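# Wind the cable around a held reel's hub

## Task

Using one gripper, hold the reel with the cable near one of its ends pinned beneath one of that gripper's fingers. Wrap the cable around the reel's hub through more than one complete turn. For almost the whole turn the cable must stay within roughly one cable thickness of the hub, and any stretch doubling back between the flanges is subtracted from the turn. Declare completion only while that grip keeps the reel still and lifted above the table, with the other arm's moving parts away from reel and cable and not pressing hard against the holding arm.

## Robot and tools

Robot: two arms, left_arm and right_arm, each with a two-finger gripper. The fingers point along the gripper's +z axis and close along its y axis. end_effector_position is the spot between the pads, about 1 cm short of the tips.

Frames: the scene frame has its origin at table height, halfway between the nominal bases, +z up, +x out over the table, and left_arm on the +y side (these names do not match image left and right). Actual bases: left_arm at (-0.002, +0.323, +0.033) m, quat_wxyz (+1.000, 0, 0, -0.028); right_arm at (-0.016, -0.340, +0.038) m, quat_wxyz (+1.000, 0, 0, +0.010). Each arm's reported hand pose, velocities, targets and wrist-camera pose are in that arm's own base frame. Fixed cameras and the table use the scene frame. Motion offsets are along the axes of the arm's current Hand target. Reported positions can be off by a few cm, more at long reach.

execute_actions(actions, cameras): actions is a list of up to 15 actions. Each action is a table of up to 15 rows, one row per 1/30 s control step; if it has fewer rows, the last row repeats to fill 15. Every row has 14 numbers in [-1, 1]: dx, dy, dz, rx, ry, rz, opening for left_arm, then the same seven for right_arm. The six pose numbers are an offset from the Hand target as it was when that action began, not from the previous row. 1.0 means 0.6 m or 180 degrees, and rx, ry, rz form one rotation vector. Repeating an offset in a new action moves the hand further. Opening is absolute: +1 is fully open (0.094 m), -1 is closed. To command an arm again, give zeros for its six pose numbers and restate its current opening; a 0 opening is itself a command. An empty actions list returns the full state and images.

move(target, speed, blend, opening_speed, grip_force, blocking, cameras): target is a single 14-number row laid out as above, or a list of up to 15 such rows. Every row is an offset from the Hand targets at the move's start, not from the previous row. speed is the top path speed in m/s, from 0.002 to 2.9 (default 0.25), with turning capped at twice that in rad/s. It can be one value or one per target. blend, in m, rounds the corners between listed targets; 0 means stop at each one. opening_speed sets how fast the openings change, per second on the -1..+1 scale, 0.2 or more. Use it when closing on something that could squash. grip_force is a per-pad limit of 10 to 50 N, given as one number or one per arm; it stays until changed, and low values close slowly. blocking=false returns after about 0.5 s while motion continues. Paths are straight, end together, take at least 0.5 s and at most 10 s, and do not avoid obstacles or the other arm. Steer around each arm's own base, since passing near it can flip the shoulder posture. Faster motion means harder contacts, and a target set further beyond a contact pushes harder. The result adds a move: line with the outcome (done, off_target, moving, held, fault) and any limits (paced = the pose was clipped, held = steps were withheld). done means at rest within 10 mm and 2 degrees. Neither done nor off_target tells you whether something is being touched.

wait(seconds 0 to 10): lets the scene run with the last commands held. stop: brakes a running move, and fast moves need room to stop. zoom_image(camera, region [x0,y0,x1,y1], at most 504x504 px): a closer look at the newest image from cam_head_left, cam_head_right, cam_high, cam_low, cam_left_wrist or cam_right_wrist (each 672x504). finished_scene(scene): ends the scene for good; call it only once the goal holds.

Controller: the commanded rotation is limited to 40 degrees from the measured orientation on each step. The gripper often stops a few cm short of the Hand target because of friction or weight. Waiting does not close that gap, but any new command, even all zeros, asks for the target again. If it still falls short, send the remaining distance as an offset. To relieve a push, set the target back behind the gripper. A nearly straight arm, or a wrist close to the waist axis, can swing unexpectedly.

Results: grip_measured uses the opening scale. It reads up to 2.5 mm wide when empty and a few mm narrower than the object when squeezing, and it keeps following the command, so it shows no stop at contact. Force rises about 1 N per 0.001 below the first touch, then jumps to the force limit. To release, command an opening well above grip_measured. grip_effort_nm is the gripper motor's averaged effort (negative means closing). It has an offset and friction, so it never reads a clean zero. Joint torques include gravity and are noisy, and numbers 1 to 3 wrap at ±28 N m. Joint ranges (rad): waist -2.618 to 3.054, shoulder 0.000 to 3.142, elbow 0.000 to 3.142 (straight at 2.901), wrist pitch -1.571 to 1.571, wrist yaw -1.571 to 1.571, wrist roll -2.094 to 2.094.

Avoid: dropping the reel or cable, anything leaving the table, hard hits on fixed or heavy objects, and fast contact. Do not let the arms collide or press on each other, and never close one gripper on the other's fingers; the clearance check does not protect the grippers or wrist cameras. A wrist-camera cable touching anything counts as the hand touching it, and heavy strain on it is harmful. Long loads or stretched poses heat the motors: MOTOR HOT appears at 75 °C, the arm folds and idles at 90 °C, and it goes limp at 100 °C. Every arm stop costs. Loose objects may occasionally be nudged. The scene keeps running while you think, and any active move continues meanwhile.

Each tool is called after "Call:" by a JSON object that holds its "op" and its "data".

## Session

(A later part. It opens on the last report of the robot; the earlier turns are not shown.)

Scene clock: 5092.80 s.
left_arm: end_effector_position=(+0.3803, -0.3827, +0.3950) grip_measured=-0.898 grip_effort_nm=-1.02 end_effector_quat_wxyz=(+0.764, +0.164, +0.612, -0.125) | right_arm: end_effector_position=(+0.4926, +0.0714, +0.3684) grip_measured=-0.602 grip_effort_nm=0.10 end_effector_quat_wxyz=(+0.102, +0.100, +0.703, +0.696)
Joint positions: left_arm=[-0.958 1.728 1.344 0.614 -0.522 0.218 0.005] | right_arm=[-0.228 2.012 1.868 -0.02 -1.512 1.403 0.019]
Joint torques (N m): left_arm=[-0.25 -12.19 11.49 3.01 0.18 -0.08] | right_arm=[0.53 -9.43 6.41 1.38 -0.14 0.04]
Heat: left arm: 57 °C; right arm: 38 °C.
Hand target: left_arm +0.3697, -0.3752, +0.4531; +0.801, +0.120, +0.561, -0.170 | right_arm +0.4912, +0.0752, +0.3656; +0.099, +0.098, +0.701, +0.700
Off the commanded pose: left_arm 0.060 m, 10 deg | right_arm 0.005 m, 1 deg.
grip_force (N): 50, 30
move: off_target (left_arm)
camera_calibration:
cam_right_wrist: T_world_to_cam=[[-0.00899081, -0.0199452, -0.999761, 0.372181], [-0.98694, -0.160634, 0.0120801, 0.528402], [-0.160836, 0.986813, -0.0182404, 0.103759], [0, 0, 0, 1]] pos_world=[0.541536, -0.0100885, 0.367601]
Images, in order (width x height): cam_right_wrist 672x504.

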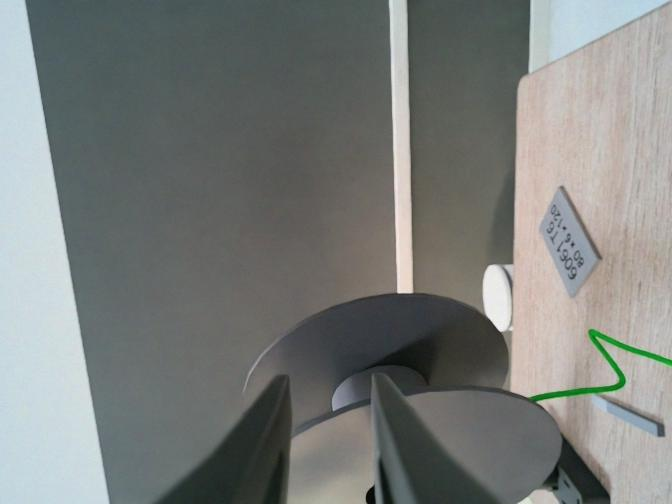

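Call:
{"op": "move", "data": {"target": [0,0,0,0,0,0,-1.0, -0.0713,0.0055,0.0433,0,0.0222,0,-0.6], "speed": 0.12, "cameras": ["cam_right_wrist"]}}

Call:
{"op": "zoom_image", "data": {"camera": "cam_right_wrist", "region": [270, 304, 470, 504]}}

Scene clock: 5133.77 s.
left_arm: end_effector_position=(+0.3803, -0.3827, +0.3950) grip_measured=-0.898 grip_effort_nm=-1.02 end_effector_quat_wxyz=(+0.764, +0.164, +0.612, -0.125) | right_arm: end_effector_position=(+0.5403, +0.0859, +0.3623) grip_measured=-0.602 grip_effort_nm=0.10 end_effector_quat_wxyz=(+0.069, +0.092, +0.702, +0.703)
Joint positions: left_arm=[-0.958 1.728 1.344 0.614 -0.522 0.218 0.005] | right_arm=[-0.18 2.267 2.208 0 -1.523 1.545 0.019]
Joint torques (N m): left_arm=[-0.28 -12.3 11.47 3 0.16 -0.09] | right_arm=[0.31 -9.84 11 1.32 -0.2 0.09]
Heat: left arm: 57 °C; right arm: 35 °C.
Hand target: left_arm +0.3697, -0.3752, +0.4531; +0.801, +0.120, +0.561, -0.170 | right_arm +0.5396, +0.0883, +0.3688; +0.074, +0.074, +0.704, +0.703
Off the commanded pose: left_arm 0.060 m, 10 deg | right_arm 0.007 m, 2 deg.
grip_force (N): 50, 30
move: off_target (left_arm)
camera_calibration:
cam_right_wrist: T_world_to_cam=[[-0.0410018, -0.00568294, -0.999143, 0.38262], [-0.97504, -0.218163, 0.0412535, 0.565906], [-0.21821, 0.975896, 0.00340396, 0.121192], [0, 0, 0, 1]] pos_world=[0.593914, 0.00736298, 0.358534]
Images, in order (width x height): cam_right_wrist 672x504.

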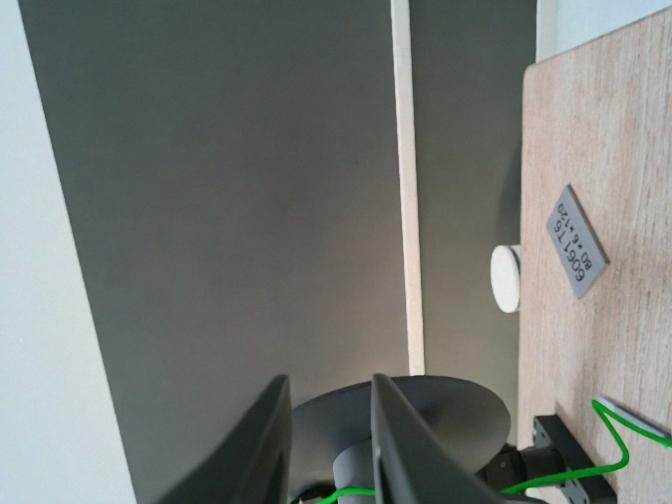

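Scaled by 2.520 from the camera's 672x504 image, which has a finer 960x720 frame.

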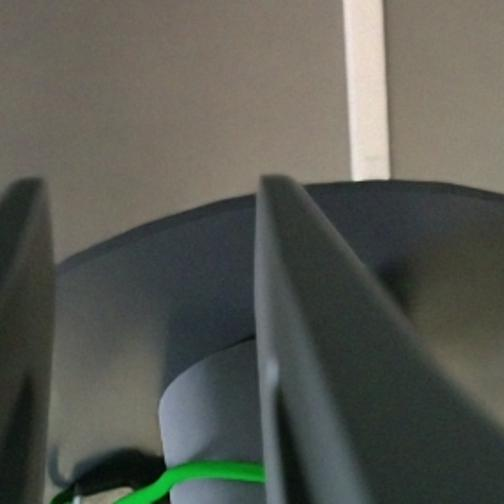

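Call:
{"op": "move", "data": {"target": [[0,0,0,0,0,0,-1.0, 0,0,-0.2,0,0,0,-0.6],[0,0,0,0,0,0,-1.0, 0.1484,-0.1480,-0.4205,0.2934,-0.2934,-0.4350,-0.6]], "speed": 0.2, "blend": [0.03,0], "cameras": ["cam_high","cam_head_right","cam_low","cam_left_wrist"]}}

Call:
{"op": "zoom_image", "data": {"camera": "cam_high", "region": [180, 150, 320, 290]}}

Call:
{"op": "zoom_image", "data": {"camera": "cam_head_right", "region": [450, 60, 550, 160]}}

Call:
{"op": "zoom_image", "data": {"camera": "cam_low", "region": [240, 130, 360, 250]}}

Scene clock: 5184.83 s.
left_arm: end_effector_position=(+0.3803, -0.3827, +0.3950) grip_measured=-0.898 grip_effort_nm=-1.02 end_effector_quat_wxyz=(+0.764, +0.164, +0.612, -0.125) | right_arm: end_effector_position=(+0.4041, -0.1376, +0.2787) grip_measured=-0.602 grip_effort_nm=0.10 end_effector_quat_wxyz=(+0.700, -0.064, +0.707, +0.072)
Joint positions: left_arm=[-0.958 1.728 1.344 0.614 -0.522 0.218 0.005] | right_arm=[-0.652 1.428 0.786 0.628 -0.845 0.003 0.019]
Joint torques (N m): left_arm=[-0.31 -12.08 11.58 3 0.2 -0.12] | right_arm=[-0.73 -5.93 6.26 1.84 0.11 -0.01]
Heat: left arm: 57 °C; right arm: 33 °C.
Hand target: left_arm +0.3697, -0.3752, +0.4531; +0.801, +0.120, +0.561, -0.170 | right_arm +0.3999, -0.1400, +0.2803; +0.704, -0.062, +0.704, +0.061
Off the commanded pose: left_arm 0.060 m, 10 deg | right_arm 0.005 m, 1 deg.
grip_force (N): 50, 30
move: off_target (left_arm)
camera_calibration:
cam_left_wrist: T_world_to_cam=[[-0.401186, -0.907232, -0.126412, -0.146447], [-0.174345, 0.21111, -0.961788, 0.562627], [0.899252, -0.363816, -0.242866, -0.296135], [0, 0, 0, 1]] pos_world=[0.305639, -0.359377, 0.450694]
Images, in order (width x height): cam_head_right 672x504, cam_high 672x504, cam_low 672x504, cam_left_wrist 672x504.

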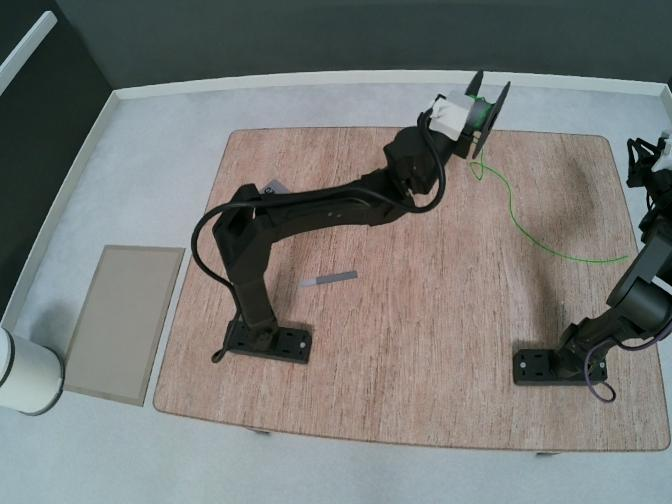

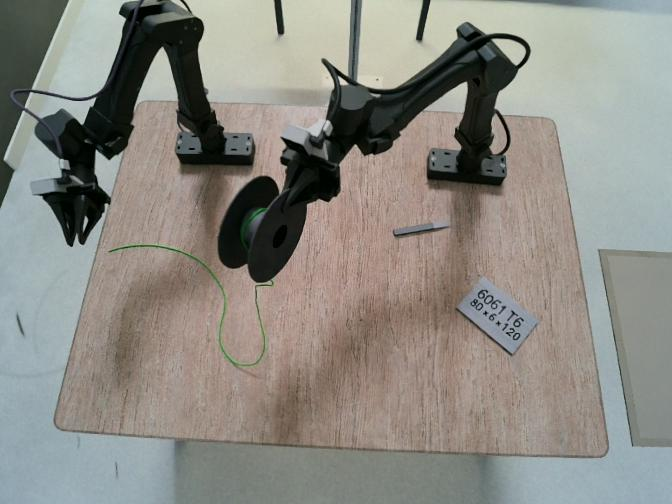

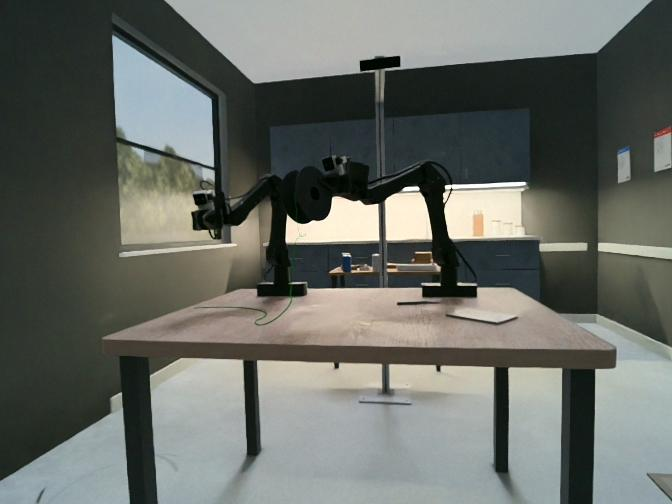

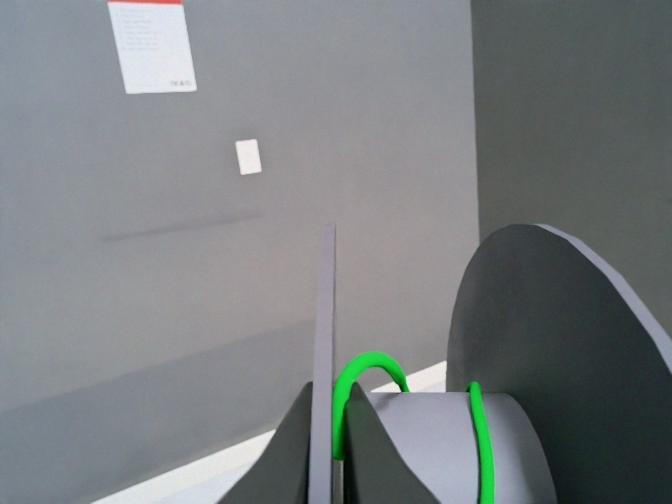

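Scaled by 3.600 from the camera's 672x504 image, which has a finer 960x720 frame.

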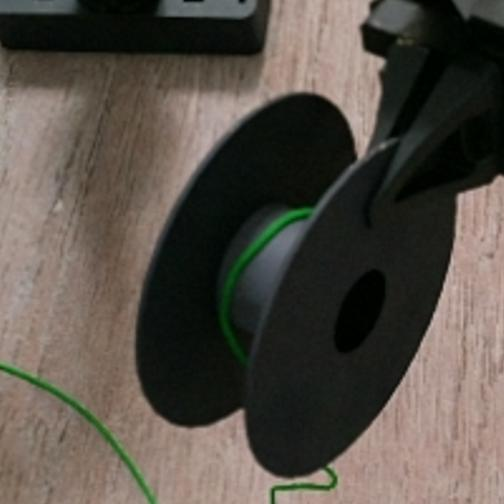

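Scaled by 5.040 from the camera's 672x504 image, which has a finer 960x720 frame.

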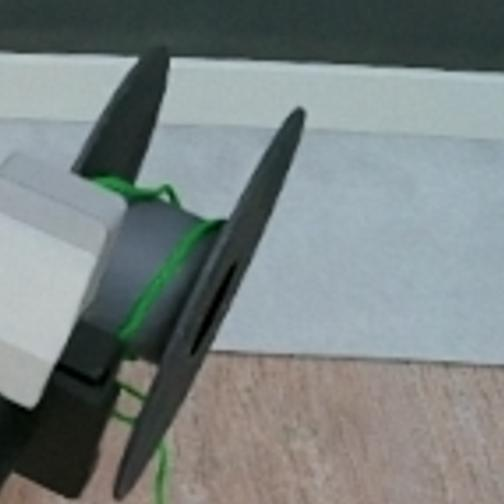

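Scaled by 4.200 from the camera's 672x504 image, which has a finer 960x720 frame.

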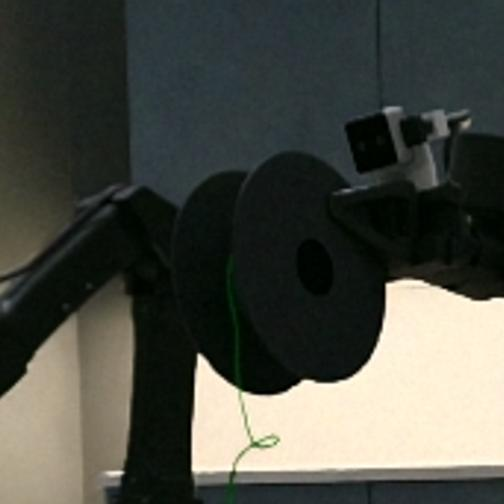

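Call:
{"op": "finished_scene", "data": {"scene": 2}}

The scene is finished: the task was done.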